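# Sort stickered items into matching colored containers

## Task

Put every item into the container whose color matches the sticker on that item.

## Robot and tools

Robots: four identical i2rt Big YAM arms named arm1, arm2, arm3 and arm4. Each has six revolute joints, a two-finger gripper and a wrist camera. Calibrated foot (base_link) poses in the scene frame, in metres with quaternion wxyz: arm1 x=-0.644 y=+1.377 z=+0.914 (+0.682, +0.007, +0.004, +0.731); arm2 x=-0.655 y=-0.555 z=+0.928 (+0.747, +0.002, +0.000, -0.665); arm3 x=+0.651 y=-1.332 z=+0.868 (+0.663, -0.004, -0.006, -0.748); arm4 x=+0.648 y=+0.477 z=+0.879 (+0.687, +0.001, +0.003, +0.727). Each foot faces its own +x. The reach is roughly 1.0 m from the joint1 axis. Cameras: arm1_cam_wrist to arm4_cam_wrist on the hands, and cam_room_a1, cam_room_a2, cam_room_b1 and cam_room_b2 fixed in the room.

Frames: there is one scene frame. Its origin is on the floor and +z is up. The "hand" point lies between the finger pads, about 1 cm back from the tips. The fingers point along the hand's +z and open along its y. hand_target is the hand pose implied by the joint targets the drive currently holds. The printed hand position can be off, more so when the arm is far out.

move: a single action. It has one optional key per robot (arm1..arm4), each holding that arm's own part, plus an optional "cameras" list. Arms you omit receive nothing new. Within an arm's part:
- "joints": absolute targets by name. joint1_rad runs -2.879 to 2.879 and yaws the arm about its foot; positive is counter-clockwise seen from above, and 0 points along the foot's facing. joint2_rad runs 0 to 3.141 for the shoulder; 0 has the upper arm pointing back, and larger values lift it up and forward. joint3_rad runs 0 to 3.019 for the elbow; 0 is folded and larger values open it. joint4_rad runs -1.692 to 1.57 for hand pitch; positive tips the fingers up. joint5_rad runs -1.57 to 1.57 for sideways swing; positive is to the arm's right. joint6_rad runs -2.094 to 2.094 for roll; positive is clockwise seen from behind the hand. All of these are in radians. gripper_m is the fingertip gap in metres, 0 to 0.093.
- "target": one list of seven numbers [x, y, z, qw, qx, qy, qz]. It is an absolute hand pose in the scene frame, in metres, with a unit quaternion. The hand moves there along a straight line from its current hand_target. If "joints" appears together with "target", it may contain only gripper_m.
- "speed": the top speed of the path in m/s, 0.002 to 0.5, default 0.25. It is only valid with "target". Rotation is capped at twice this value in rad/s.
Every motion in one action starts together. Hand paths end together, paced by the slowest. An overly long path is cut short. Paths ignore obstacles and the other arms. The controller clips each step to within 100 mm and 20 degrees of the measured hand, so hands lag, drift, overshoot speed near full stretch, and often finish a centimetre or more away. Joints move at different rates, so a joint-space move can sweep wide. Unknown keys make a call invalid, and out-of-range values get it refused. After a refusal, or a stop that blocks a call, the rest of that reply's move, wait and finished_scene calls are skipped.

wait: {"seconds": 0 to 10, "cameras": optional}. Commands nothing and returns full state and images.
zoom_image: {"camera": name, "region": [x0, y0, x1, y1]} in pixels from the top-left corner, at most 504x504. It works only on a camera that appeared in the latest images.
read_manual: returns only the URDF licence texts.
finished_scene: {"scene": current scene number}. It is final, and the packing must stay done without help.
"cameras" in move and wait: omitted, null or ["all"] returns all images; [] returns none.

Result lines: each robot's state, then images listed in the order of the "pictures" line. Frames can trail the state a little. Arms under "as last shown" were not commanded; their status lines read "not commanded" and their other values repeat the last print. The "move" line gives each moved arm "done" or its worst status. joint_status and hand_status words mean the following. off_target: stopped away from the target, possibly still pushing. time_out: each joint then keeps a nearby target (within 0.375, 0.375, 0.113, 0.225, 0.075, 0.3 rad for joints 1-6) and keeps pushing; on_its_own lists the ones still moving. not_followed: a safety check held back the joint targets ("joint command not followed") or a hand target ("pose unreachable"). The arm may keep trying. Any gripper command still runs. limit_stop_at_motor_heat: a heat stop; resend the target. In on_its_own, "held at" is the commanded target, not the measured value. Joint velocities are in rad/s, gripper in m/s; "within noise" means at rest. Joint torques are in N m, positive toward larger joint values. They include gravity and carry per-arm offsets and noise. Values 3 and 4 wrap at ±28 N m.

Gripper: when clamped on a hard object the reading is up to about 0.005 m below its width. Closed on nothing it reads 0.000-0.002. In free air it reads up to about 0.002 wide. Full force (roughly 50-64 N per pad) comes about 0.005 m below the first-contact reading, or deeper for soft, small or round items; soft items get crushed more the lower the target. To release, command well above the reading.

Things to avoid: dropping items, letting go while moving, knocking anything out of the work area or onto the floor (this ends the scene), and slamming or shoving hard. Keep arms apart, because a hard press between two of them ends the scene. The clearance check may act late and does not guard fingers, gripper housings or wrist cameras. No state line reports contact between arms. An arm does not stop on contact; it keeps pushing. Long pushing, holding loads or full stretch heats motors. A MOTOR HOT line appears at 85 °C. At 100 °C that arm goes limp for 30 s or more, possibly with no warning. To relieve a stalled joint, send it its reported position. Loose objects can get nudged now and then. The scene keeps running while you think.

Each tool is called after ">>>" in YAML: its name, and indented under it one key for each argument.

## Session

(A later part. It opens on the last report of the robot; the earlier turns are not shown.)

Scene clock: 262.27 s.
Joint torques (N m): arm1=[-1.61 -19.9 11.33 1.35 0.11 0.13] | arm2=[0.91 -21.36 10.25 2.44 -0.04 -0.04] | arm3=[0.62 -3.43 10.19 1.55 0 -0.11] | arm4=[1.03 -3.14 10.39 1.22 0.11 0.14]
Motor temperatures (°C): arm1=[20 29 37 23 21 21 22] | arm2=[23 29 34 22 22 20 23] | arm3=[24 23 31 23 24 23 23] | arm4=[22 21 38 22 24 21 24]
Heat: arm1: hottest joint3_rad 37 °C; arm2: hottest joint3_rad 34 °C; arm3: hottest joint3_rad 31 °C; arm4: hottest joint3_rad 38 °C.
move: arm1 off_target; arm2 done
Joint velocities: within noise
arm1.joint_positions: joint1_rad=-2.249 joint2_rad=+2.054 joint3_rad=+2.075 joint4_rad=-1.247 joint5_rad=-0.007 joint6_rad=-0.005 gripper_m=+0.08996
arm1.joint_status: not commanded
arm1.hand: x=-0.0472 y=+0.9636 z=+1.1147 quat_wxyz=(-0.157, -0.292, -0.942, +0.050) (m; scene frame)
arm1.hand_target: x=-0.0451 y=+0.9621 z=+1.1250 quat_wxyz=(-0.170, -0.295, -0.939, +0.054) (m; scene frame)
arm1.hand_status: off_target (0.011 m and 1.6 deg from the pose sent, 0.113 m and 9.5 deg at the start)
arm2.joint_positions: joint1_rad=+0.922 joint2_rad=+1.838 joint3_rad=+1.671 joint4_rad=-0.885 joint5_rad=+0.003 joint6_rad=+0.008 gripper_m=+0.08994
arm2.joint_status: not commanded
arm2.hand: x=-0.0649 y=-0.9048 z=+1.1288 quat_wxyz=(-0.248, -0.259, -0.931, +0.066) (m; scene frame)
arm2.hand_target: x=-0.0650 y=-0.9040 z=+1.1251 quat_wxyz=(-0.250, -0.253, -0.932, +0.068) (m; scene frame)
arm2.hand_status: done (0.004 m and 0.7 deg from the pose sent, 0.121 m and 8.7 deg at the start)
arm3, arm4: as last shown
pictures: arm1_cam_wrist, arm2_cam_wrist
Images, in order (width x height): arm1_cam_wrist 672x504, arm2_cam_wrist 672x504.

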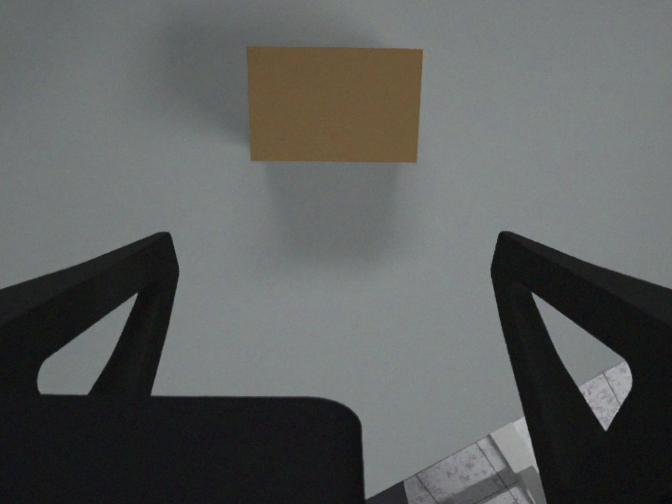

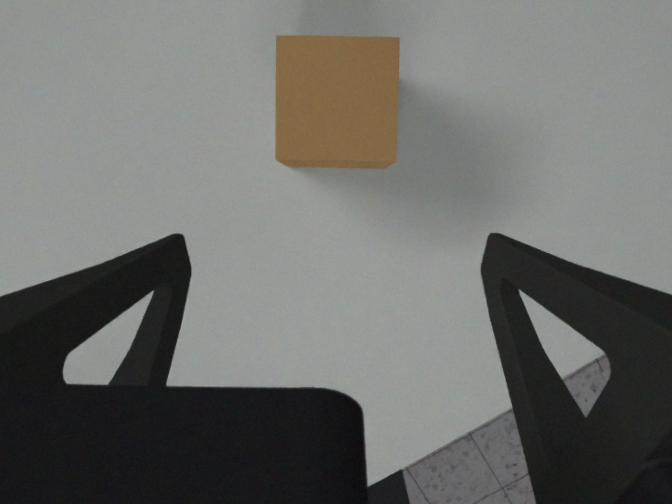

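>>> move:
  arm1: {"target": [-0.39, 1.2, 1.165, 0.247, 0.2888, 0.9217, -0.0774], "speed": 0.35}
  arm2: {"target": [-0.39, -0.71, 1.165, 0.2498, 0.253, 0.932, -0.0678], "speed": 0.35}
  arm3: {"target": [0.27, -1.095, 1.16, 0.067, -0.933, 0.25, 0.25], "speed": 0.3}
  arm4: {"target": [0.27, 0.755, 1.16, 0.0783, -0.9207, 0.2921, 0.2467], "speed": 0.3}
  cameras: []

>>> move:
  arm3: {"target": [0.075, -0.982, 1.145, 0.067, -0.933, 0.25, 0.25], "speed": 0.25}
  arm4: {"target": [0.075, 0.882, 1.145, 0.0783, -0.9207, 0.2921, 0.2467], "speed": 0.25}
  cameras: ["arm3_cam_wrist", "arm4_cam_wrist"]

Scene clock: 270.30 s.
Joint torques (N m): arm1=[-3.19 0.44 11.64 0.81 -0.06 -0.01] | arm2=[1.38 -2.9 10.55 1.28 0.15 0.05] | arm3=[0.32 -8.7 14.24 1.43 -0.08 -0.12] | arm4=[0.56 -9.47 12.89 1.2 0.01 -0.04]
Motor temperatures (°C): arm1=[20 28 36 23 21 21 22] | arm2=[23 28 34 22 22 20 23] | arm3=[24 23 31 23 24 23 23] | arm4=[22 21 39 22 24 21 24]
Heat: arm1: hottest joint3_rad 36 °C; arm2: hottest joint3_rad 34 °C; arm3: hottest joint3_rad 31 °C; arm4: hottest joint3_rad 39 °C.
move: arm1 done; arm2 off_target; arm3 off_target; arm4 off_target
Joint velocities: within noise
arm1.joint_positions: joint1_rad=-2.249 joint2_rad=+0.767 joint3_rad=+0.831 joint4_rad=-1.083 joint5_rad=-0.011 joint6_rad=-0.005 gripper_m=+0.08996
arm1.joint_status: not commanded
arm1.hand: x=-0.3877 y=+1.2025 z=+1.1671 quat_wxyz=(-0.254, -0.285, -0.921, +0.078) (m; scene frame)
arm1.hand_target: x=-0.3900 y=+1.2001 z=+1.1650 quat_wxyz=(-0.247, -0.289, -0.922, +0.077) (m; scene frame)
arm1.hand_status: done (0.004 m and 0.9 deg from the pose sent, 0.419 m and 11.0 deg at the start)
arm2.joint_positions: joint1_rad=+0.924 joint2_rad=+0.773 joint3_rad=+0.808 joint4_rad=-1.044 joint5_rad=+0.005 joint6_rad=+0.008 gripper_m=+0.08994
arm2.joint_status: not commanded
arm2.hand: x=-0.3878 y=-0.7142 z=+1.1773 quat_wxyz=(-0.268, -0.256, -0.926, +0.072) (m; scene frame)
arm2.hand_target: x=-0.3902 y=-0.7100 z=+1.1652 quat_wxyz=(-0.250, -0.253, -0.932, +0.068) (m; scene frame)
arm2.hand_status: off_target (0.013 m and 2.3 deg from the pose sent, 0.381 m and 0.7 deg at the start)
arm3.joint_positions: joint1_rad=-1.983 joint2_rad=+1.165 joint3_rad=+1.123 joint4_rad=-1.056 joint5_rad=+0.001 joint6_rad=-0.020 gripper_m=+0.09006
arm3.joint_status: not commanded
arm3.hand: x=+0.2821 y=-1.1097 z=+1.1342 quat_wxyz=(+0.058, -0.941, +0.249, +0.223) (m; scene frame)
arm3.hand_target: x=+0.2715 y=-1.0958 z=+1.1600 quat_wxyz=(+0.067, -0.933, +0.250, +0.250) (m; scene frame)
arm3.hand_status: off_target (0.032 m and 3.4 deg from the pose sent, 0.132 m and 1.6 deg at the start)
arm4.joint_positions: joint1_rad=+0.883 joint2_rad=+1.229 joint3_rad=+1.142 joint4_rad=-1.016 joint5_rad=-0.001 joint6_rad=-0.011 gripper_m=+0.09012
arm4.joint_status: not commanded
arm4.hand: x=+0.2858 y=+0.7441 z=+1.1370 quat_wxyz=(-0.070, +0.926, -0.297, -0.221) (m; scene frame)
arm4.hand_target: x=+0.2713 y=+0.7542 z=+1.1601 quat_wxyz=(-0.078, +0.921, -0.292, -0.247) (m; scene frame)
arm4.hand_status: off_target (0.030 m and 3.2 deg from the pose sent, 0.156 m and 1.1 deg at the start)
pictures: none
No camera images: "cameras" was empty.

Scene clock: 271.97 s.
Joint torques (N m): arm1=[-2.9 0.38 11.67 0.73 -0.02 0] | arm2=[1.55 -2.96 10.51 1.28 0.16 0.05] | arm3=[0.97 -19.9 14.23 0.59 0.06 -0.05] | arm4=[1.38 -20.89 12.96 0.42 0.19 0.13]
Motor temperatures (°C): arm1=[20 28 36 23 21 21 22] | arm2=[23 28 34 22 22 20 23] | arm3=[24 23 31 23 24 23 23] | arm4=[22 21 39 22 24 21 24]
Heat: arm1: hottest joint3_rad 36 °C; arm2: hottest joint3_rad 34 °C; arm3: hottest joint3_rad 31 °C; arm4: hottest joint3_rad 39 °C.
move: arm3 off_target; arm4 off_target
Joint velocities: within noise
arm1, arm2: as last shown
arm3.joint_positions: joint1_rad=-1.983 joint2_rad=+1.766 joint3_rad=+1.732 joint4_rad=-1.048 joint5_rad=+0.001 joint6_rad=-0.020 gripper_m=+0.09006
arm3.joint_status: not commanded
arm3.hand: x=+0.0833 y=-0.9924 z=+1.1207 quat_wxyz=(+0.060, -0.939, +0.248, +0.230) (m; scene frame)
arm3.hand_target: x=+0.0762 y=-0.9826 z=+1.1450 quat_wxyz=(+0.067, -0.933, +0.250, +0.250) (m; scene frame)
arm3.hand_status: off_target (0.028 m and 2.5 deg from the pose sent, 0.243 m and 3.4 deg at the start)
arm4.joint_positions: joint1_rad=+0.896 joint2_rad=+1.848 joint3_rad=+1.819 joint4_rad=-1.046 joint5_rad=+0.003 joint6_rad=-0.011 gripper_m=+0.09012
arm4.joint_status: not commanded
arm4.hand: x=+0.0877 y=+0.8784 z=+1.1292 quat_wxyz=(-0.075, +0.925, -0.291, -0.234) (m; scene frame)
arm4.hand_target: x=+0.0757 y=+0.8814 z=+1.1449 quat_wxyz=(-0.078, +0.921, -0.292, -0.247) (m; scene frame)
arm4.hand_status: off_target (0.021 m and 1.5 deg from the pose sent, 0.252 m and 3.2 deg at the start)
pictures: arm3_cam_wrist, arm4_cam_wrist
Images, in order (width x height): arm3_cam_wrist 672x504, arm4_cam_wrist 672x504.

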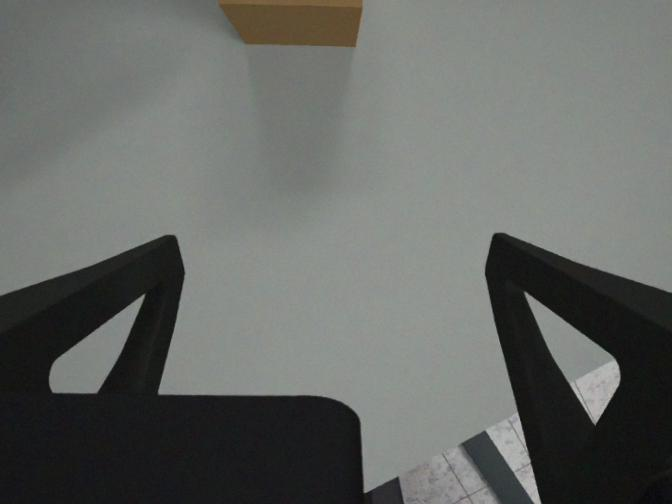

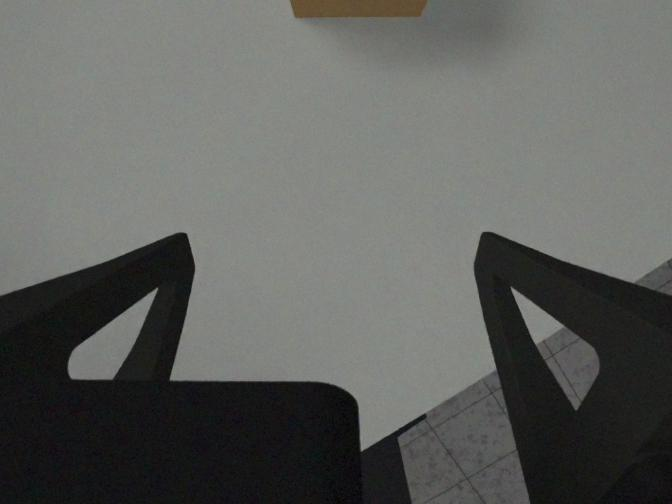

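>>> move:
  arm3: {"target": [-0.030, -0.945, 1.13, 0.067, -0.933, 0.25, 0.25], "speed": 0.2}
  arm4: {"target": [-0.019, 0.969, 1.13, 0.0783, -0.9207, 0.2921, 0.2467], "speed": 0.2}
  cameras: ["arm3_cam_wrist", "arm4_cam_wrist"]

Scene clock: 290.73 s.
Joint torques (N m): arm1=[-2.67 0.44 11.54 0.94 -0.04 -0.02] | arm2=[1.49 -2.84 10.52 1.28 0.15 0.06] | arm3=[2.49 -24.88 14.31 0.61 0.12 0.03] | arm4=[0.26 -25.58 12.46 0.44 -0.06 -0.03]
Motor temperatures (°C): arm1=[20 27 35 23 21 21 22] | arm2=[23 27 35 22 22 20 23] | arm3=[24 25 32 23 24 23 23] | arm4=[22 22 43 22 24 21 24]
Heat: arm1: hottest joint3_rad 35 °C; arm2: hottest joint3_rad 35 °C; arm3: hottest joint3_rad 32 °C; arm4: hottest joint3_rad 43 °C.
move: arm3 off_target; arm4 done
Joint velocities: within noise
arm1, arm2: as last shown
arm3.joint_positions: joint1_rad=-1.971 joint2_rad=+2.113 joint3_rad=+2.232 joint4_rad=-1.196 joint5_rad=+0.015 joint6_rad=+0.000 gripper_m=+0.09006
arm3.joint_status: not commanded
arm3.hand: x=-0.0166 y=-0.9417 z=+1.1098 quat_wxyz=(+0.063, -0.937, +0.253, +0.232) (m; scene frame)
arm3.hand_target: x=-0.0289 y=-0.9456 z=+1.1300 quat_wxyz=(+0.067, -0.933, +0.250, +0.251) (m; scene frame)
arm3.hand_status: off_target (0.024 m and 2.2 deg from the pose sent, 0.123 m and 2.5 deg at the start)
arm4.joint_positions: joint1_rad=+0.886 joint2_rad=+2.343 joint3_rad=+2.639 joint4_rad=-1.349 joint5_rad=-0.001 joint6_rad=-0.011 gripper_m=+0.09012
arm4.joint_status: not commanded
arm4.hand: x=-0.0156 y=+0.9613 z=+1.1330 quat_wxyz=(-0.078, +0.921, -0.294, -0.245) (m; scene frame)
arm4.hand_target: x=-0.0184 y=+0.9687 z=+1.1300 quat_wxyz=(-0.079, +0.920, -0.292, -0.248) (m; scene frame)
arm4.hand_status: done (0.009 m and 0.3 deg from the pose sent, 0.140 m and 1.5 deg at the start)
pictures: arm3_cam_wrist, arm4_cam_wrist
Images, in order (width x height): arm3_cam_wrist 672x504, arm4_cam_wrist 672x504.

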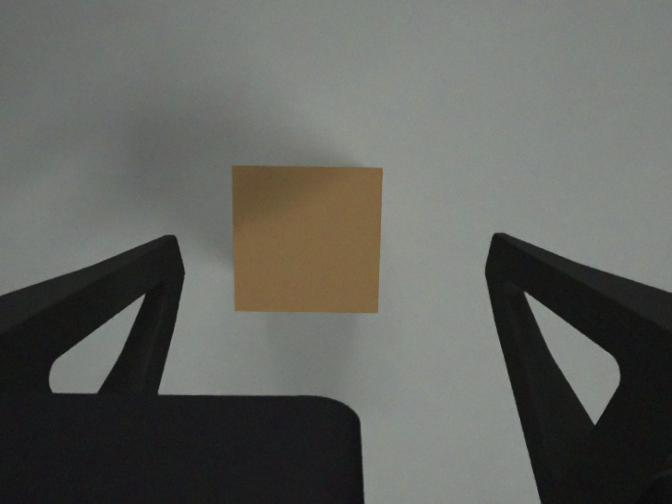

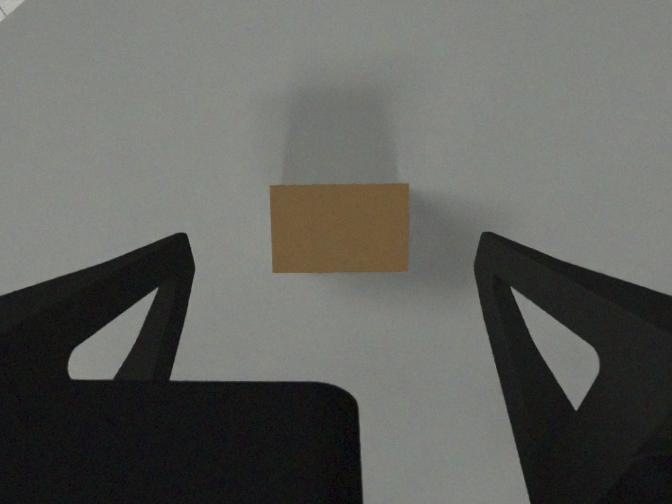

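>>> move:
  arm3: {"target": [-0.031, -0.952, 1.037, 0.067, -0.933, 0.25, 0.25], "speed": 0.1}
  arm4: {"target": [-0.017, 0.971, 1.03, 0.0783, -0.9207, 0.2921, 0.2467], "speed": 0.1}
  cameras: ["arm3_cam_wrist", "arm4_cam_wrist"]

Scene clock: 299.77 s.
Joint torques (N m): arm1=[-2.67 -0.09 11.7 1.06 -0.05 -0.01] | arm2=[1.61 -2.96 10.55 1.25 0.16 0.06] | arm3=[2.61 -25.99 9.24 1.59 0.13 0.02] | arm4=[0.79 -30.33 8.99 1.28 -0.05 -0.04]
Motor temperatures (°C): arm1=[20 26 35 23 21 21 22] | arm2=[23 27 35 22 22 20 23] | arm3=[24 25 33 23 24 23 23] | arm4=[22 23 43 22 24 21 24]
Heat: arm1: hottest joint3_rad 35 °C; arm2: hottest joint3_rad 35 °C; arm3: hottest joint3_rad 33 °C; arm4: hottest joint3_rad 43 °C.
move: arm3 off_target; arm4 off_target
Joint velocities: within noise
arm1, arm2: as last shown
arm3.joint_positions: joint1_rad=-1.965 joint2_rad=+2.112 joint3_rad=+2.024 joint4_rad=-0.967 joint5_rad=+0.019 joint6_rad=+0.007 gripper_m=+0.09006
arm3.joint_status: not commanded
arm3.hand: x=-0.0236 y=-0.9433 z=+1.0338 quat_wxyz=(+0.067, -0.934, +0.254, +0.242) (m; scene frame)
arm3.hand_target: x=-0.0308 y=-0.9520 z=+1.0370 quat_wxyz=(+0.067, -0.933, +0.250, +0.250) (m; scene frame)
arm3.hand_status: off_target (0.012 m and 1.0 deg from the pose sent, 0.075 m and 2.2 deg at the start)
arm4.joint_positions: joint1_rad=+0.883 joint2_rad=+2.314 joint3_rad=+2.281 joint4_rad=-1.050 joint5_rad=-0.003 joint6_rad=-0.014 gripper_m=+0.09010
arm4.joint_status: not commanded
arm4.hand: x=-0.0176 y=+0.9646 z=+1.0140 quat_wxyz=(-0.073, +0.924, -0.295, -0.231) (m; scene frame)
arm4.hand_target: x=-0.0168 y=+0.9709 z=+1.0302 quat_wxyz=(-0.079, +0.921, -0.292, -0.247) (m; scene frame)
arm4.hand_status: off_target (0.017 m and 2.0 deg from the pose sent, 0.103 m and 0.3 deg at the start)
pictures: arm3_cam_wrist, arm4_cam_wrist
Images, in order (width x height): arm3_cam_wrist 672x504, arm4_cam_wrist 672x504.

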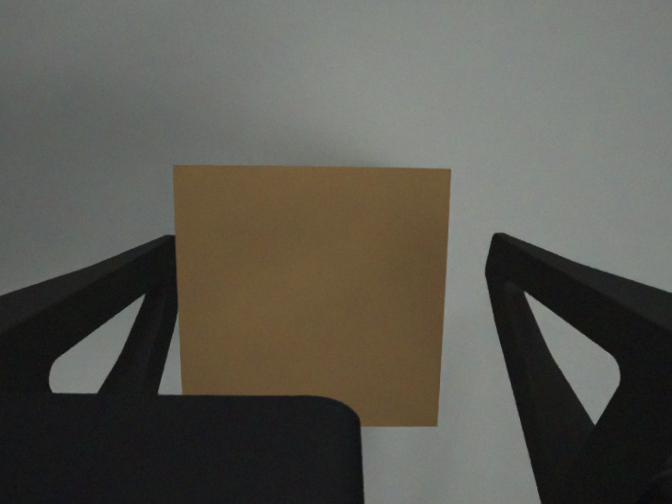

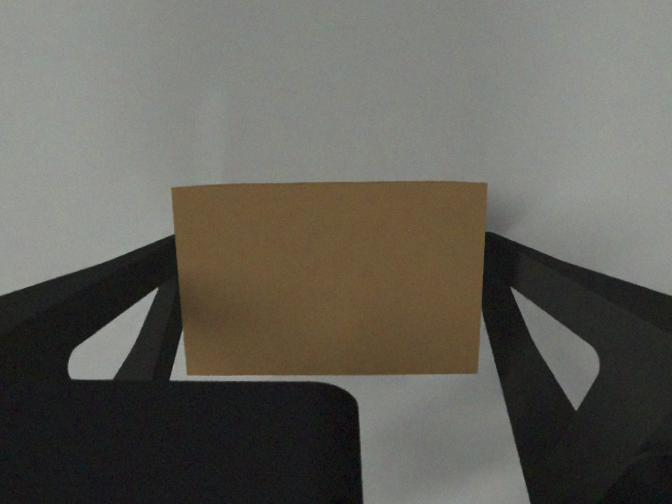

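>>> move:
  arm3: {"target": [-0.026, -0.959, 1.02, 0.067, -0.933, 0.25, 0.25], "speed": 0.06}
  arm4: {"joints": {"gripper_m": 0.064}}
  cameras: ["arm3_cam_wrist", "arm4_cam_wrist"]

Scene clock: 306.20 s.
Joint torques (N m): arm1=[-3.08 -0.85 11.55 0.96 -0.02 -0.01] | arm2=[1.55 -3.02 10.54 1.28 0.15 0.06] | arm3=[2.84 -25.82 8.32 1.47 0.11 0.01] | arm4=[0.56 -30.21 8.99 1.25 -0.05 -0.05]
Motor temperatures (°C): arm1=[20 26 35 23 21 21 22] | arm2=[23 26 35 22 22 20 23] | arm3=[24 26 32 23 24 23 23] | arm4=[22 25 41 22 24 21 24]
Heat: arm1: hottest joint3_rad 35 °C; arm2: hottest joint3_rad 35 °C; arm3: hottest joint3_rad 32 °C; arm4: hottest joint3_rad 41 °C.
move: arm3 off_target; arm4 off_target
Joint velocities: within noise
arm1, arm2: as last shown
arm3.joint_positions: joint1_rad=-1.963 joint2_rad=+2.096 joint3_rad=+1.962 joint4_rad=-0.906 joint5_rad=+0.022 joint6_rad=+0.014 gripper_m=+0.09004
arm3.joint_status: not commanded
arm3.hand: x=-0.0209 y=-0.9460 z=+1.0223 quat_wxyz=(+0.069, -0.932, +0.256, +0.249) (m; scene frame)
arm3.hand_target: x=-0.0259 y=-0.9588 z=+1.0202 quat_wxyz=(+0.067, -0.933, +0.250, +0.250) (m; scene frame)
arm3.hand_status: off_target (0.014 m and 0.7 deg from the pose sent, 0.021 m and 1.0 deg at the start)
arm4.joint_positions: joint1_rad=+0.883 joint2_rad=+2.314 joint3_rad=+2.281 joint4_rad=-1.050 joint5_rad=-0.004 joint6_rad=-0.014 gripper_m=+0.06920
arm4.joint_status: gripper_m off_target (ended at +0.06923, target +0.06400)
arm4.hand: x=-0.0176 y=+0.9646 z=+1.0140 quat_wxyz=(-0.073, +0.924, -0.295, -0.231) (m; scene frame)
arm4.hand_target: x=-0.0168 y=+0.9709 z=+1.0302 quat_wxyz=(-0.078, +0.921, -0.292, -0.247) (m; scene frame)
arm4.hand_status: not commanded
pictures: arm3_cam_wrist, arm4_cam_wrist
Images, in order (width x height): arm3_cam_wrist 672x504, arm4_cam_wrist 672x504.

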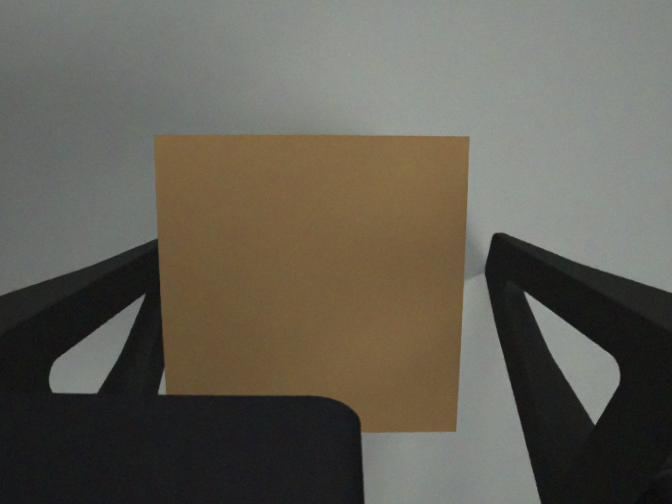

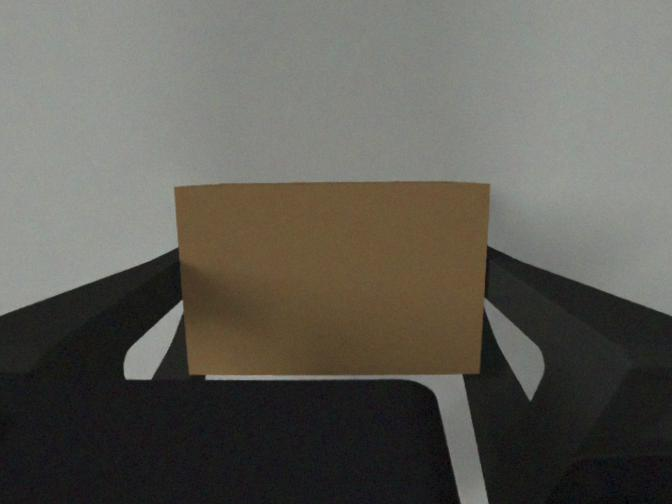

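>>> move:
  arm3: {"joints": {"gripper_m": 0.046}}
  arm4: {"target": [-0.014, 0.969, 1.14, 0.0783, -0.9207, 0.2921, 0.2467], "speed": 0.15}
  cameras: ["arm3_cam_wrist", "arm4_cam_wrist"]

Scene clock: 310.33 s.
Joint torques (N m): arm1=[-3.25 0.44 11.63 0.85 -0.05 -0.03] | arm2=[1.55 -2.96 10.52 1.28 0.15 0.06] | arm3=[2.08 -25.82 8.34 1.43 0.11 -0.02] | arm4=[0.5 -26.64 12.75 0.44 -0.05 -0.04]
Motor temperatures (°C): arm1=[20 26 35 23 21 21 22] | arm2=[23 26 35 22 22 20 23] | arm3=[24 26 32 23 24 23 23] | arm4=[22 26 41 22 24 21 25]
Heat: arm1: hottest joint3_rad 35 °C; arm2: hottest joint3_rad 35 °C; arm3: hottest joint3_rad 32 °C; arm4: hottest joint3_rad 41 °C.
move: arm3 off_target; arm4 off_target
Joint velocities: within noise
arm1, arm2: as last shown
arm3.joint_positions: joint1_rad=-1.955 joint2_rad=+2.096 joint3_rad=+1.961 joint4_rad=-0.905 joint5_rad=+0.022 joint6_rad=+0.015 gripper_m=+0.05305
arm3.joint_status: gripper_m off_target (ended at +0.05307, target +0.04600)
arm3.hand: x=-0.0241 y=-0.9516 z=+1.0222 quat_wxyz=(+0.068, -0.932, +0.253, +0.250) (m; scene frame)
arm3.hand_target: x=-0.0259 y=-0.9590 z=+1.0200 quat_wxyz=(+0.067, -0.933, +0.250, +0.250) (m; scene frame)
arm3.hand_status: not commanded
arm4.joint_positions: joint1_rad=+0.883 joint2_rad=+2.346 joint3_rad=+2.650 joint4_rad=-1.373 joint5_rad=-0.004 joint6_rad=-0.014 gripper_m=+0.06920
arm4.joint_status: not commanded
arm4.hand: x=-0.0115 y=+0.9610 z=+1.1330 quat_wxyz=(-0.075, +0.922, -0.295, -0.238) (m; scene frame)
arm4.hand_target: x=-0.0134 y=+0.9686 z=+1.1399 quat_wxyz=(-0.079, +0.920, -0.292, -0.248) (m; scene frame)
arm4.hand_status: off_target (0.011 m and 1.1 deg from the pose sent, 0.126 m and 2.0 deg at the start)
pictures: arm3_cam_wrist, arm4_cam_wrist
Images, in order (width x height): arm3_cam_wrist 672x504, arm4_cam_wrist 672x504.

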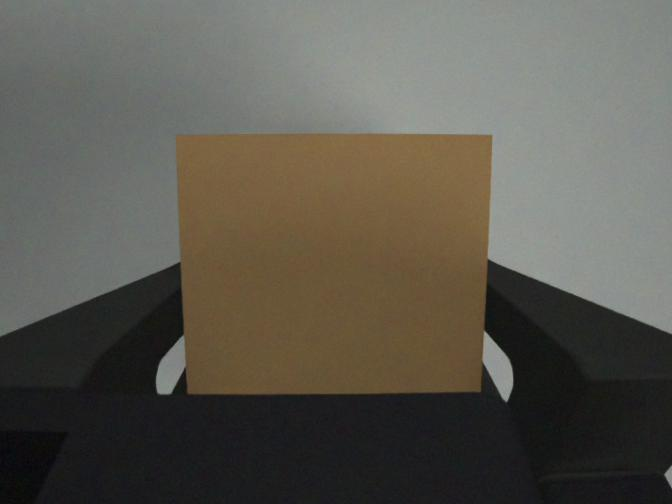

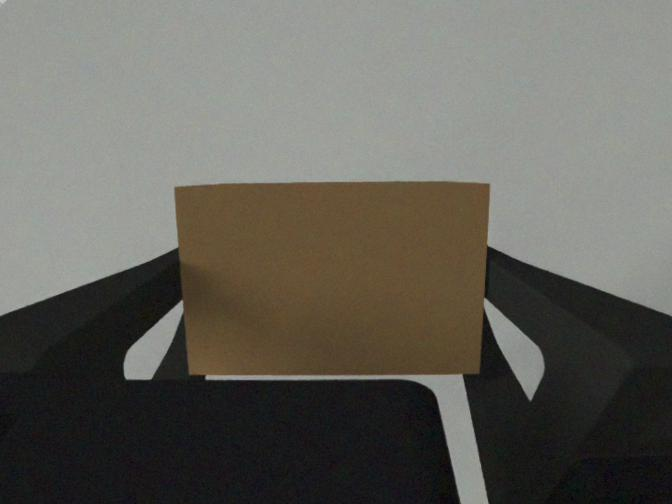

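>>> move:
  arm3: {"target": [-0.024, -0.954, 1.15, 0.067, -0.933, 0.25, 0.25], "speed": 0.2}
  arm4: {"target": [0.25, 0.764, 1.17, 0.0783, -0.9207, 0.2921, 0.2467], "speed": 0.3}
  cameras: []

>>> move:
  arm3: {"target": [0.25, -1.09, 1.17, 0.067, -0.933, 0.25, 0.25], "speed": 0.35}
  arm4: {"target": [0.38, 0.665, 1.17, 0.0783, -0.9207, 0.2921, 0.2467], "speed": 0.35}
  cameras: ["arm3_cam_wrist", "arm4_cam_wrist"]

>>> move:
  arm3: {"target": [0.38, -1.165, 1.17, 0.067, -0.933, 0.25, 0.25], "speed": 0.35}
  arm4: {"joints": {"joint1_rad": 0.883, "joint2_rad": 0.8, "joint3_rad": 0.7, "joint4_rad": -0.95, "joint5_rad": 0, "joint6_rad": 0}}
  cameras: ["arm3_cam_wrist", "arm4_cam_wrist"]

Scene clock: 318.87 s.
Joint torques (N m): arm1=[-2.78 0.38 11.79 0.8 -0.03 -0.02] | arm2=[1.61 -2.9 10.54 1.26 0.15 0.06] | arm3=[1.73 -24.35 14.27 0.68 -0.02 -0.07] | arm4=[1.32 -11.4 9.55 0.87 0.18 0.09]
Motor temperatures (°C): arm1=[20 25 35 23 21 21 22] | arm2=[23 26 35 22 22 20 23] | arm3=[24 26 32 23 24 23 24] | arm4=[22 27 41 22 24 21 25]
Heat: arm1: hottest joint3_rad 35 °C; arm2: hottest joint3_rad 35 °C; arm3: hottest joint3_rad 32 °C; arm4: hottest joint3_rad 41 °C.
move: arm3 off_target; arm4 done
Joint velocities: within noise
arm1, arm2: as last shown
arm3.joint_positions: joint1_rad=-1.955 joint2_rad=+2.088 joint3_rad=+2.245 joint4_rad=-1.235 joint5_rad=+0.022 joint6_rad=+0.015 gripper_m=+0.05305
arm3.joint_status: not commanded
arm3.hand: x=-0.0140 y=-0.9558 z=+1.1305 quat_wxyz=(+0.063, -0.937, +0.254, +0.232) (m; scene frame)
arm3.hand_target: x=-0.0231 y=-0.9546 z=+1.1498 quat_wxyz=(+0.067, -0.933, +0.250, +0.250) (m; scene frame)
arm3.hand_status: off_target (0.022 m and 2.2 deg from the pose sent, 0.128 m and 0.3 deg at the start)
arm4.joint_positions: joint1_rad=+0.887 joint2_rad=+1.298 joint3_rad=+1.266 joint4_rad=-1.024 joint5_rad=-0.001 joint6_rad=-0.014 gripper_m=+0.06920
arm4.joint_status: not commanded
arm4.hand: x=+0.2541 y=+0.7649 z=+1.1676 quat_wxyz=(-0.077, +0.921, -0.292, -0.244) (m; scene frame)
arm4.hand_target: x=+0.2501 y=+0.7640 z=+1.1700 quat_wxyz=(-0.078, +0.921, -0.292, -0.247) (m; scene frame)
arm4.hand_status: done (0.005 m and 0.4 deg from the pose sent, 0.330 m and 1.1 deg at the start)
pictures: none
No camera images: "cameras" was empty.

Scene clock: 320.43 s.
Joint torques (N m): arm1=[-2.78 -0.38 11.63 0.87 -0.04 0.05] | arm2=[1.44 -2.96 10.54 1.28 0.15 0.06] | arm3=[0.44 -10.05 9.54 1.02 -0.06 -0.11] | arm4=[1.85 -4.31 9.47 0.38 0.2 0.16]
Motor temperatures (°C): arm1=[20 25 35 23 21 21 22] | arm2=[23 26 35 22 22 20 23] | arm3=[24 26 32 23 24 23 24] | arm4=[22 27 41 22 24 21 25]
Heat: arm1: hottest joint3_rad 35 °C; arm2: hottest joint3_rad 35 °C; arm3: hottest joint3_rad 32 °C; arm4: hottest joint3_rad 41 °C.
move: arm3 done; arm4 done
Joint velocities: within noise
arm1, arm2: as last shown
arm2.hand: x=-0.3878 y=-0.7143 z=+1.1773 quat_wxyz=(-0.268, -0.256, -0.926, +0.072) (m; scene frame)
arm2.hand_target: x=-0.3903 y=-0.7101 z=+1.1652 quat_wxyz=(-0.250, -0.253, -0.932, +0.068) (m; scene frame)
arm3.joint_positions: joint1_rad=-1.968 joint2_rad=+1.225 joint3_rad=+1.253 joint4_rad=-1.060 joint5_rad=+0.008 joint6_rad=-0.005 gripper_m=+0.05305
arm3.joint_status: not commanded
arm3.hand: x=+0.2473 y=-1.0953 z=+1.1733 quat_wxyz=(+0.066, -0.933, +0.247, +0.254) (m; scene frame)
arm3.hand_target: x=+0.2500 y=-1.0900 z=+1.1701 quat_wxyz=(+0.067, -0.933, +0.250, +0.250) (m; scene frame)
arm3.hand_status: done (0.007 m and 0.5 deg from the pose sent, 0.299 m and 2.2 deg at the start)
arm4.joint_positions: joint1_rad=+0.908 joint2_rad=+0.857 joint3_rad=+0.964 joint4_rad=-1.149 joint5_rad=+0.009 joint6_rad=-0.002 gripper_m=+0.06920
arm4.joint_status: not commanded
arm4.hand: x=+0.3799 y=+0.6675 z=+1.1696 quat_wxyz=(-0.080, +0.921, -0.289, -0.250) (m; scene frame)
arm4.hand_target: x=+0.3800 y=+0.6650 z=+1.1699 quat_wxyz=(-0.078, +0.921, -0.292, -0.247) (m; scene frame)
arm4.hand_status: done (0.003 m and 0.6 deg from the pose sent, 0.161 m and 0.3 deg at the start)
pictures: arm3_cam_wrist, arm4_cam_wrist
Images, in order (width x height): arm3_cam_wrist 672x504, arm4_cam_wrist 672x504.

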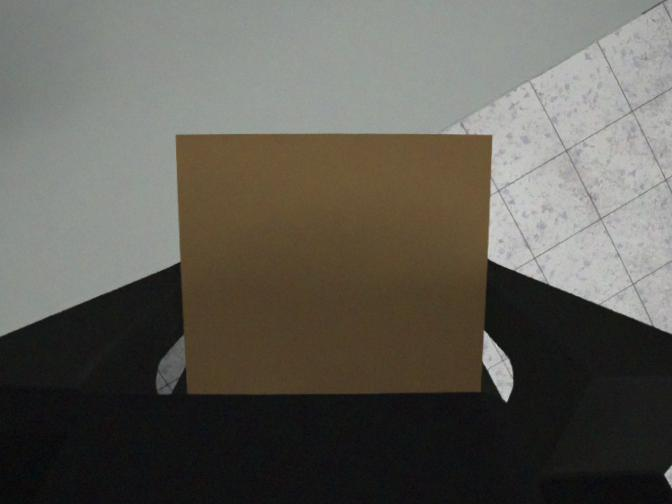

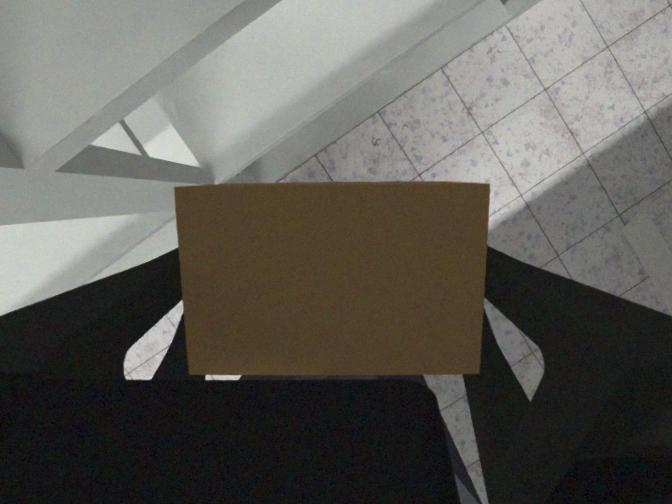

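Scene clock: 321.70 s.
Joint torques (N m): arm1=[-2.73 0.09 11.66 0.77 -0.07 0.01] | arm2=[1.55 -2.84 10.52 1.28 0.15 0.07] | arm3=[0.26 -3.14 9.43 0.85 -0.07 -0.14] | arm4=[0.56 -2.61 10.17 1.43 -0.02 0.05]
Motor temperatures (°C): arm1=[20 25 34 23 21 21 22] | arm2=[23 26 35 22 22 20 23] | arm3=[24 26 32 23 24 23 24] | arm4=[22 27 41 22 24 21 25]
Heat: arm1: hottest joint3_rad 34 °C; arm2: hottest joint3_rad 35 °C; arm3: hottest joint3_rad 32 °C; arm4: hottest joint3_rad 41 °C.
move: arm3 done; arm4 done
Joint velocities: within noise
arm1.joint_positions: joint1_rad=-2.249 joint2_rad=+0.767 joint3_rad=+0.831 joint4_rad=-1.083 joint5_rad=-0.011 joint6_rad=-0.005 gripper_m=+0.08996
arm1.joint_status: not commanded
arm1.hand: x=-0.3877 y=+1.2025 z=+1.1671 quat_wxyz=(-0.254, -0.285, -0.921, +0.078) (m; scene frame)
arm1.hand_target: x=-0.3900 y=+1.2001 z=+1.1650 quat_wxyz=(-0.247, -0.289, -0.922, +0.077) (m; scene frame)
arm1.hand_status: not commanded
arm2.joint_positions: joint1_rad=+0.924 joint2_rad=+0.773 joint3_rad=+0.808 joint4_rad=-1.044 joint5_rad=+0.005 joint6_rad=+0.008 gripper_m=+0.08994
arm2.joint_status: not commanded
arm2.hand: x=-0.3878 y=-0.7143 z=+1.1773 quat_wxyz=(-0.268, -0.256, -0.926, +0.072) (m; scene frame)
arm2.hand_target: x=-0.3903 y=-0.7101 z=+1.1652 quat_wxyz=(-0.250, -0.253, -0.932, +0.068) (m; scene frame)
arm2.hand_status: not commanded
arm3.joint_positions: joint1_rad=-1.973 joint2_rad=+0.821 joint3_rad=+0.990 joint4_rad=-1.199 joint5_rad=+0.005 joint6_rad=-0.010 gripper_m=+0.05305
arm3.joint_status: not commanded
arm3.hand: x=+0.3770 y=-1.1682 z=+1.1724 quat_wxyz=(+0.066, -0.933, +0.247, +0.255) (m; scene frame)
arm3.hand_target: x=+0.3800 y=-1.1650 z=+1.1701 quat_wxyz=(+0.067, -0.933, +0.250, +0.250) (m; scene frame)
arm3.hand_status: done (0.005 m and 0.7 deg from the pose sent, 0.150 m and 0.5 deg at the start)
arm4.joint_positions: joint1_rad=+0.889 joint2_rad=+0.798 joint3_rad=+0.685 joint4_rad=-0.968 joint5_rad=+0.003 joint6_rad=-0.002 gripper_m=+0.06920
arm4.joint_status: all done
arm4.hand: x=+0.4050 y=+0.6553 z=+1.0688 quat_wxyz=(-0.074, +0.923, -0.298, -0.232) (m; scene frame)
arm4.hand_target: x=+0.3994 y=+0.6608 z=+1.0779 quat_wxyz=(-0.078, +0.918, -0.301, -0.247) (m; scene frame)
arm4.hand_status: not commanded
pictures: arm3_cam_wrist, arm4_cam_wrist
Images, in order (width x height): arm3_cam_wrist 672x504, arm4_cam_wrist 672x504.

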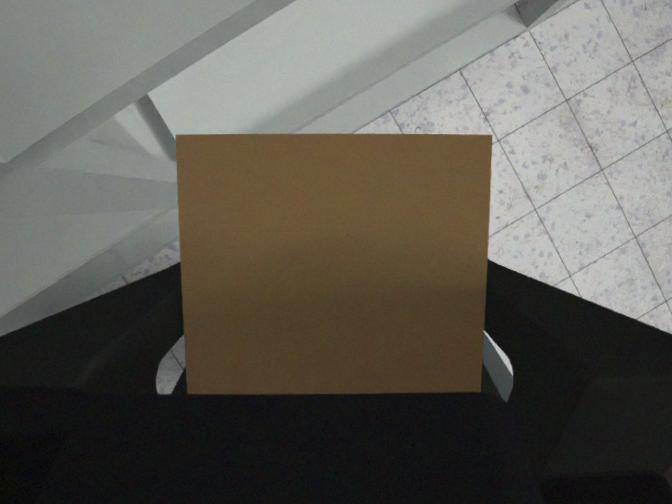

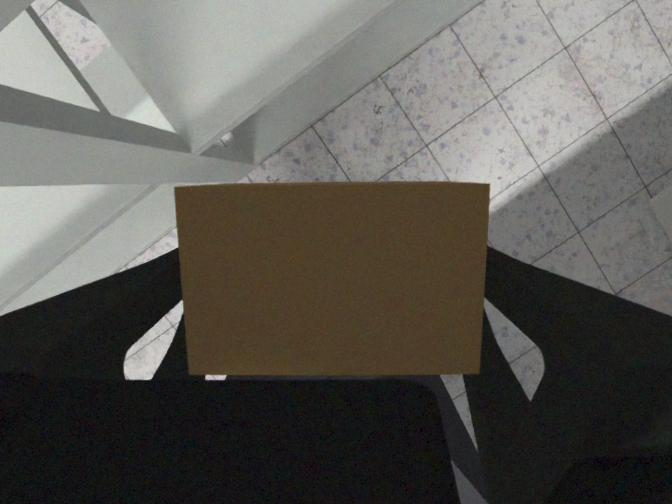

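>>> move:
  arm3: {"joints": {"joint1_rad": 1.35, "joint2_rad": 0.8, "joint3_rad": 0.9, "joint4_rad": -1.1, "joint5_rad": 0, "joint6_rad": 0}}
  arm4: {"joints": {"joint1_rad": -1.4, "joint2_rad": 0.8, "joint3_rad": 0.9, "joint4_rad": -1.1, "joint5_rad": 0, "joint6_rad": 0}}
  cameras: ["arm3_cam_wrist", "arm4_cam_wrist"]

Scene clock: 329.13 s.
Joint torques (N m): arm1=[-3.43 0.09 11.73 0.83 -0.03 -0.04] | arm2=[1.49 -2.84 10.54 1.26 0.15 0.06] | arm3=[1.9 -4.07 9.99 1.63 0.1 0.01] | arm4=[0.5 -3.31 11.59 0.57 0.07 0.09]
Motor temperatures (°C): arm1=[20 25 34 23 21 21 22] | arm2=[23 26 35 22 22 20 23] | arm3=[24 25 31 23 24 23 24] | arm4=[22 26 41 22 24 21 26]
Heat: arm1: hottest joint3_rad 34 °C; arm2: hottest joint3_rad 35 °C; arm3: hottest joint3_rad 31 °C; arm4: hottest joint3_rad 41 °C.
move: arm3 done; arm4 done
Joint velocities: within noise
arm1, arm2: as last shown
arm3.joint_positions: joint1_rad=+1.341 joint2_rad=+0.806 joint3_rad=+0.897 joint4_rad=-1.113 joint5_rad=-0.001 joint6_rad=-0.006 gripper_m=+0.05307
arm3.joint_status: all done
arm3.hand: x=+0.9486 y=-1.4370 z=+1.1450 quat_wxyz=(-0.268, -0.163, -0.948, +0.054) (m; scene frame)
arm3.hand_target: x=+0.9515 y=-1.4353 z=+1.1500 quat_wxyz=(-0.279, -0.161, -0.945, +0.054) (m; scene frame)
arm3.hand_status: not commanded
arm4.joint_positions: joint1_rad=-1.399 joint2_rad=+0.798 joint3_rad=+0.866 joint4_rad=-1.090 joint5_rad=+0.001 joint6_rad=-0.002 gripper_m=+0.06926
arm4.joint_status: all done
arm4.hand: x=+0.9567 y=+0.5491 z=+1.1427 quat_wxyz=(-0.267, +0.111, -0.957, -0.029) (m; scene frame)
arm4.hand_target: x=+0.9606 y=+0.5497 z=+1.1581 quat_wxyz=(-0.277, +0.109, -0.954, -0.030) (m; scene frame)
arm4.hand_status: not commanded
pictures: arm3_cam_wrist, arm4_cam_wrist
Images, in order (width x height): arm3_cam_wrist 672x504, arm4_cam_wrist 672x504.

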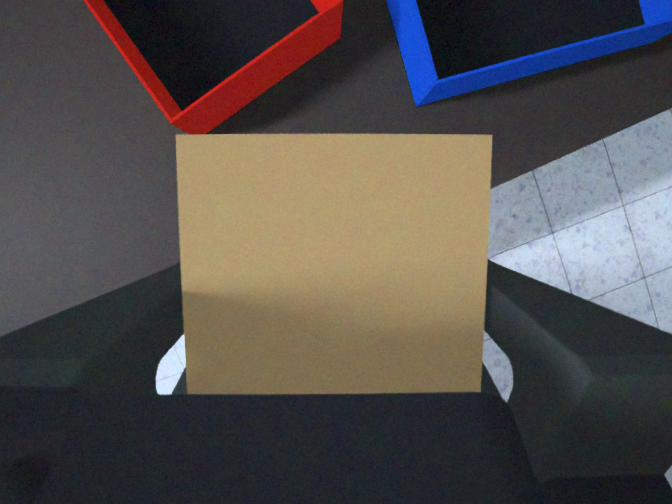

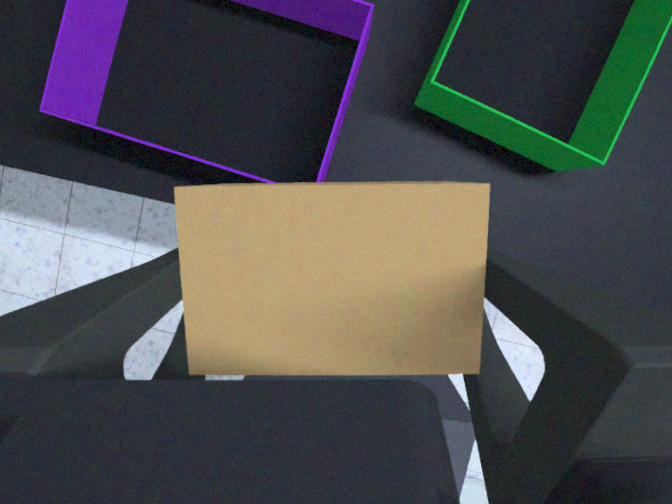

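>>> move:
  arm3: {"joints": {"joint1_rad": 1.02}}
  arm4: {"joints": {"joint1_rad": -1.158}}
  cameras: ["arm3_cam_wrist", "arm4_cam_wrist", "cam_room_a1"]

Scene clock: 361.60 s.
Joint torques (N m): arm1=[-2.67 1.08 11.73 0.99 -0.04 -0.01] | arm2=[1.44 -2.84 10.54 1.28 0.16 0.06] | arm3=[0.56 -3.96 9.94 1.62 0.04 0.01] | arm4=[0.67 -3.66 11.56 0.51 0.1 0.06]
Motor temperatures (°C): arm1=[20 24 35 23 21 21 22] | arm2=[23 25 35 22 22 20 23] | arm3=[24 25 32 23 24 23 24] | arm4=[22 24 42 22 24 21 26]
Heat: arm1: hottest joint3_rad 35 °C; arm2: hottest joint3_rad 35 °C; arm3: hottest joint3_rad 32 °C; arm4: hottest joint3_rad 42 °C.
move: arm3 done; arm4 done
Joint velocities: within noise
arm1, arm2: as last shown
arm3.joint_positions: joint1_rad=+1.029 joint2_rad=+0.806 joint3_rad=+0.897 joint4_rad=-1.113 joint5_rad=+0.000 joint6_rad=-0.006 gripper_m=+0.05307
arm3.joint_status: all done
arm3.hand: x=+0.9005 y=-1.5234 z=+1.1461 quat_wxyz=(-0.259, -0.309, -0.910, +0.095) (m; scene frame)
arm3.hand_target: x=+0.9005 y=-1.5268 z=+1.1512 quat_wxyz=(-0.268, -0.314, -0.905, +0.099) (m; scene frame)
arm3.hand_status: not commanded
arm4.joint_positions: joint1_rad=-1.157 joint2_rad=+0.798 joint3_rad=+0.866 joint4_rad=-1.090 joint5_rad=+0.000 joint6_rad=-0.002 gripper_m=+0.06926
arm4.joint_status: all done
arm4.hand: x=+0.9306 y=+0.6209 z=+1.1426 quat_wxyz=(-0.261, +0.226, -0.937, -0.062) (m; scene frame)
arm4.hand_target: x=+0.9344 y=+0.6224 z=+1.1579 quat_wxyz=(-0.271, +0.223, -0.934, -0.064) (m; scene frame)
arm4.hand_status: not commanded
pictures: arm3_cam_wrist, arm4_cam_wrist, cam_room_a1
Images, in order (width x height): arm3_cam_wrist 672x504, arm4_cam_wrist 672x504, cam_room_a1 672x504.

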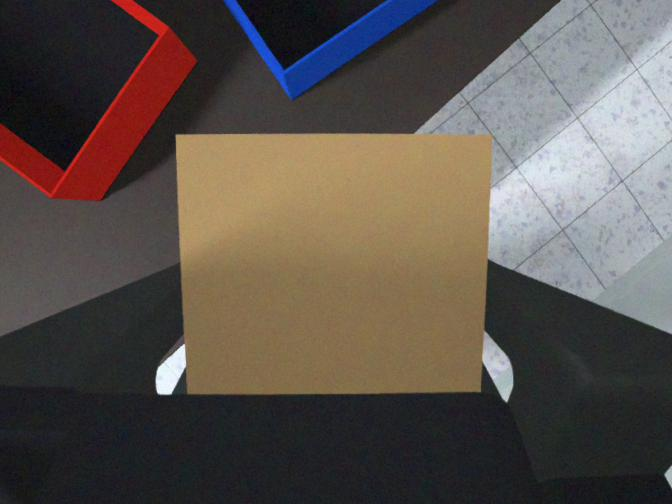

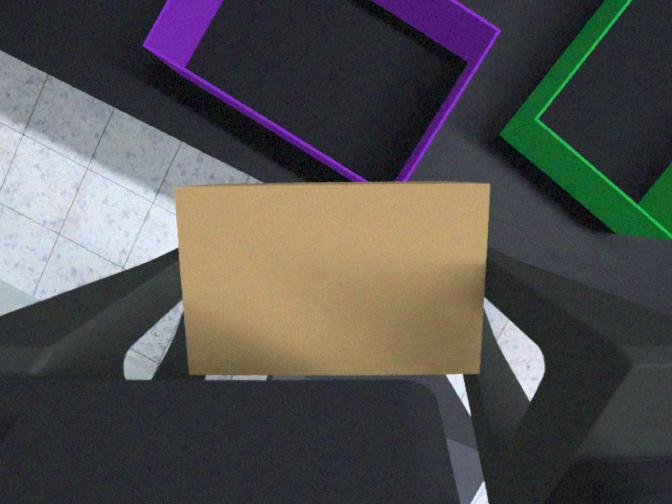

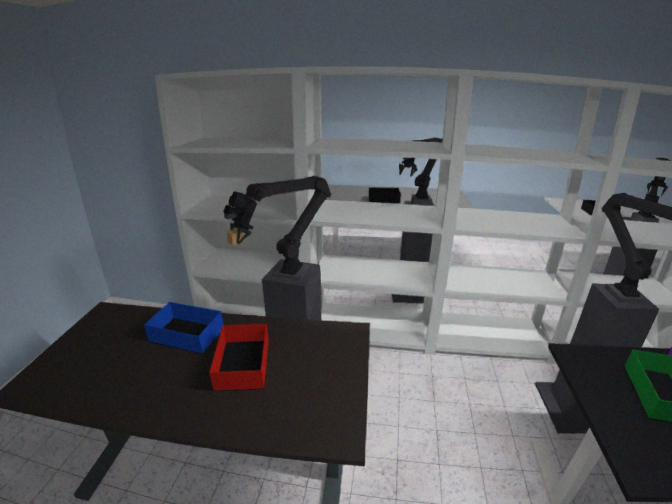

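>>> move:
  arm3: {"target": [1.138, -1.719, 0.93, 0.1801, 0.3236, 0.9267, -0.0629], "speed": 0.3}
  arm4: {"target": [1.104, 0.716, 0.93, 0.1855, -0.2291, 0.9545, 0.0445], "speed": 0.3}
  cameras: ["arm3_cam_wrist", "arm4_cam_wrist"]

Scene clock: 373.87 s.
Joint torques (N m): arm1=[-3.14 0.44 11.75 0.94 -0.05 0.01] | arm2=[1.55 -2.9 10.54 1.31 0.16 0.05] | arm3=[0.32 -20.25 12.01 0.76 -0.06 0.01] | arm4=[1.49 -14.51 10.14 1.01 0.17 0.19]
Motor temperatures (°C): arm1=[20 24 35 23 21 21 22] | arm2=[23 25 35 22 22 20 23] | arm3=[24 24 32 23 24 23 24] | arm4=[22 23 42 22 24 21 26]
Heat: arm1: hottest joint3_rad 35 °C; arm2: hottest joint3_rad 35 °C; arm3: hottest joint3_rad 32 °C; arm4: hottest joint3_rad 42 °C.
move: arm3 off_target; arm4 off_target
Joint velocities: within noise
arm1, arm2: as last shown
arm3.joint_positions: joint1_rad=+1.027 joint2_rad=+1.878 joint3_rad=+1.311 joint4_rad=-0.688 joint5_rad=-0.008 joint6_rad=-0.006 gripper_m=+0.05307
arm3.joint_status: not commanded
arm3.hand: x=+1.1235 y=-1.7001 z=+0.9050 quat_wxyz=(-0.152, -0.318, -0.934, +0.054) (m; scene frame)
arm3.hand_target: x=+1.1369 y=-1.7182 z=+0.9306 quat_wxyz=(-0.180, -0.323, -0.927, +0.063) (m; scene frame)
arm3.hand_status: off_target (0.034 m and 3.5 deg from the pose sent, 0.376 m and 10.0 deg at the start)
arm4.joint_positions: joint1_rad=-1.151 joint2_rad=+1.620 joint3_rad=+0.956 joint4_rad=-0.572 joint5_rad=+0.001 joint6_rad=-0.001 gripper_m=+0.06926
arm4.joint_status: not commanded
arm4.hand: x=+1.0838 y=+0.7016 z=+0.9143 quat_wxyz=(-0.160, +0.233, -0.959, -0.038) (m; scene frame)
arm4.hand_target: x=+1.1029 y=+0.7154 z=+0.9307 quat_wxyz=(-0.185, +0.229, -0.955, -0.045) (m; scene frame)
arm4.hand_status: off_target (0.029 m and 3.1 deg from the pose sent, 0.290 m and 9.1 deg at the start)
pictures: arm3_cam_wrist, arm4_cam_wrist
Images, in order (width x height): arm3_cam_wrist 672x504, arm4_cam_wrist 672x504.

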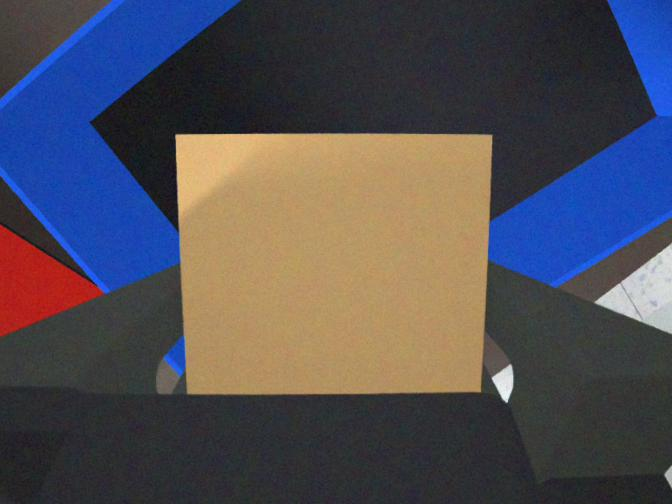

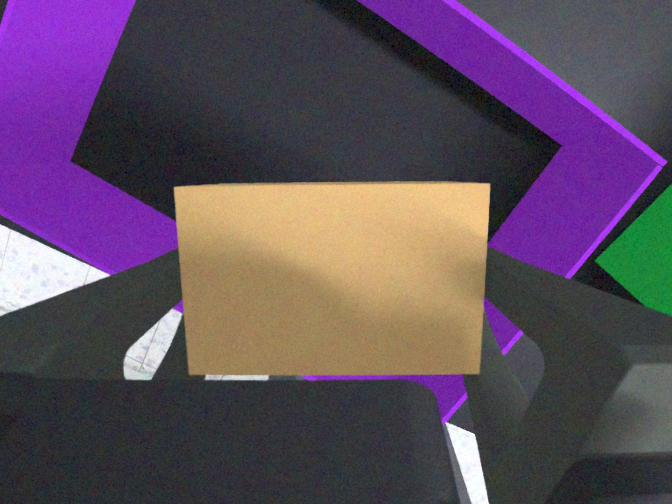

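>>> move:
  arm3: {"target": [1.143, -1.744, 0.84, 0.1801, 0.3236, 0.9267, -0.0629], "speed": 0.15}
  arm4: {"target": [1.108, 0.727, 0.84, 0.1855, -0.2291, 0.9545, 0.0445], "speed": 0.15}
  cameras: ["arm3_cam_wrist", "arm4_cam_wrist"]

Scene clock: 391.27 s.
Joint torques (N m): arm1=[-2.96 0.32 11.74 1.02 -0.04 -0.02] | arm2=[1.44 -3.02 10.52 1.29 0.15 0.05] | arm3=[0.21 -21.01 10.92 1.29 -0.08 -0.12] | arm4=[1.55 -15.38 6.17 1.21 0.22 0.17]
Motor temperatures (°C): arm1=[20 24 35 23 21 21 22] | arm2=[23 25 35 22 22 20 23] | arm3=[24 26 31 23 24 23 25] | arm4=[22 23 40 22 24 21 26]
Heat: arm1: hottest joint3_rad 35 °C; arm2: hottest joint3_rad 35 °C; arm3: hottest joint3_rad 31 °C; arm4: hottest joint3_rad 40 °C.
move: arm3 off_target; arm4 done
Joint velocities: within noise
arm1, arm2: as last shown
arm3.joint_positions: joint1_rad=+1.002 joint2_rad=+2.043 joint3_rad=+1.313 joint4_rad=-0.528 joint5_rad=-0.017 joint6_rad=-0.017 gripper_m=+0.05307
arm3.joint_status: not commanded
arm3.hand: x=+1.1270 y=-1.7216 z=+0.8215 quat_wxyz=(-0.152, -0.324, -0.932, +0.052) (m; scene frame)
arm3.hand_target: x=+1.1418 y=-1.7433 z=+0.8411 quat_wxyz=(-0.180, -0.324, -0.927, +0.063) (m; scene frame)
arm3.hand_status: off_target (0.033 m and 3.5 deg from the pose sent, 0.081 m and 3.5 deg at the start)
arm4.joint_positions: joint1_rad=-1.133 joint2_rad=+1.809 joint3_rad=+0.956 joint4_rad=-0.339 joint5_rad=+0.007 joint6_rad=+0.015 gripper_m=+0.06926
arm4.joint_status: not commanded
arm4.hand: x=+1.1059 y=+0.7219 z=+0.8425 quat_wxyz=(-0.180, +0.232, -0.955, -0.043) (m; scene frame)
arm4.hand_target: x=+1.1078 y=+0.7269 z=+0.8400 quat_wxyz=(-0.185, +0.229, -0.955, -0.044) (m; scene frame)
arm4.hand_status: done (0.006 m and 0.7 deg from the pose sent, 0.082 m and 3.1 deg at the start)
pictures: arm3_cam_wrist, arm4_cam_wrist
Images, in order (width x height): arm3_cam_wrist 672x504, arm4_cam_wrist 672x504.

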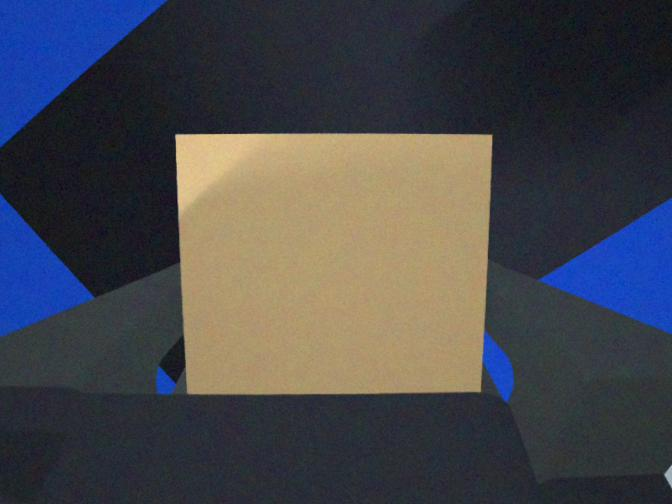

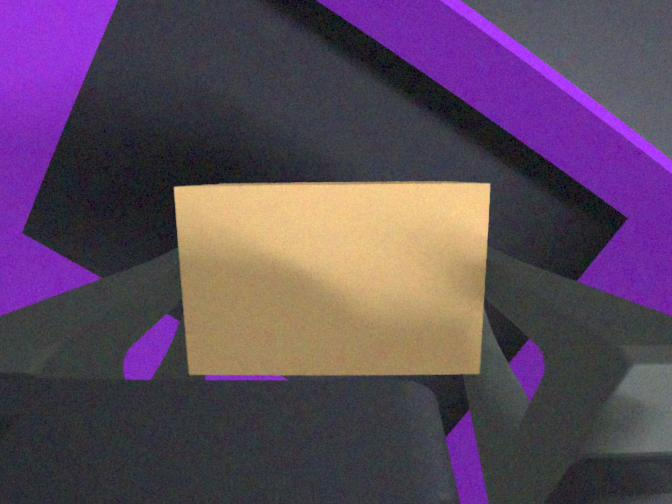

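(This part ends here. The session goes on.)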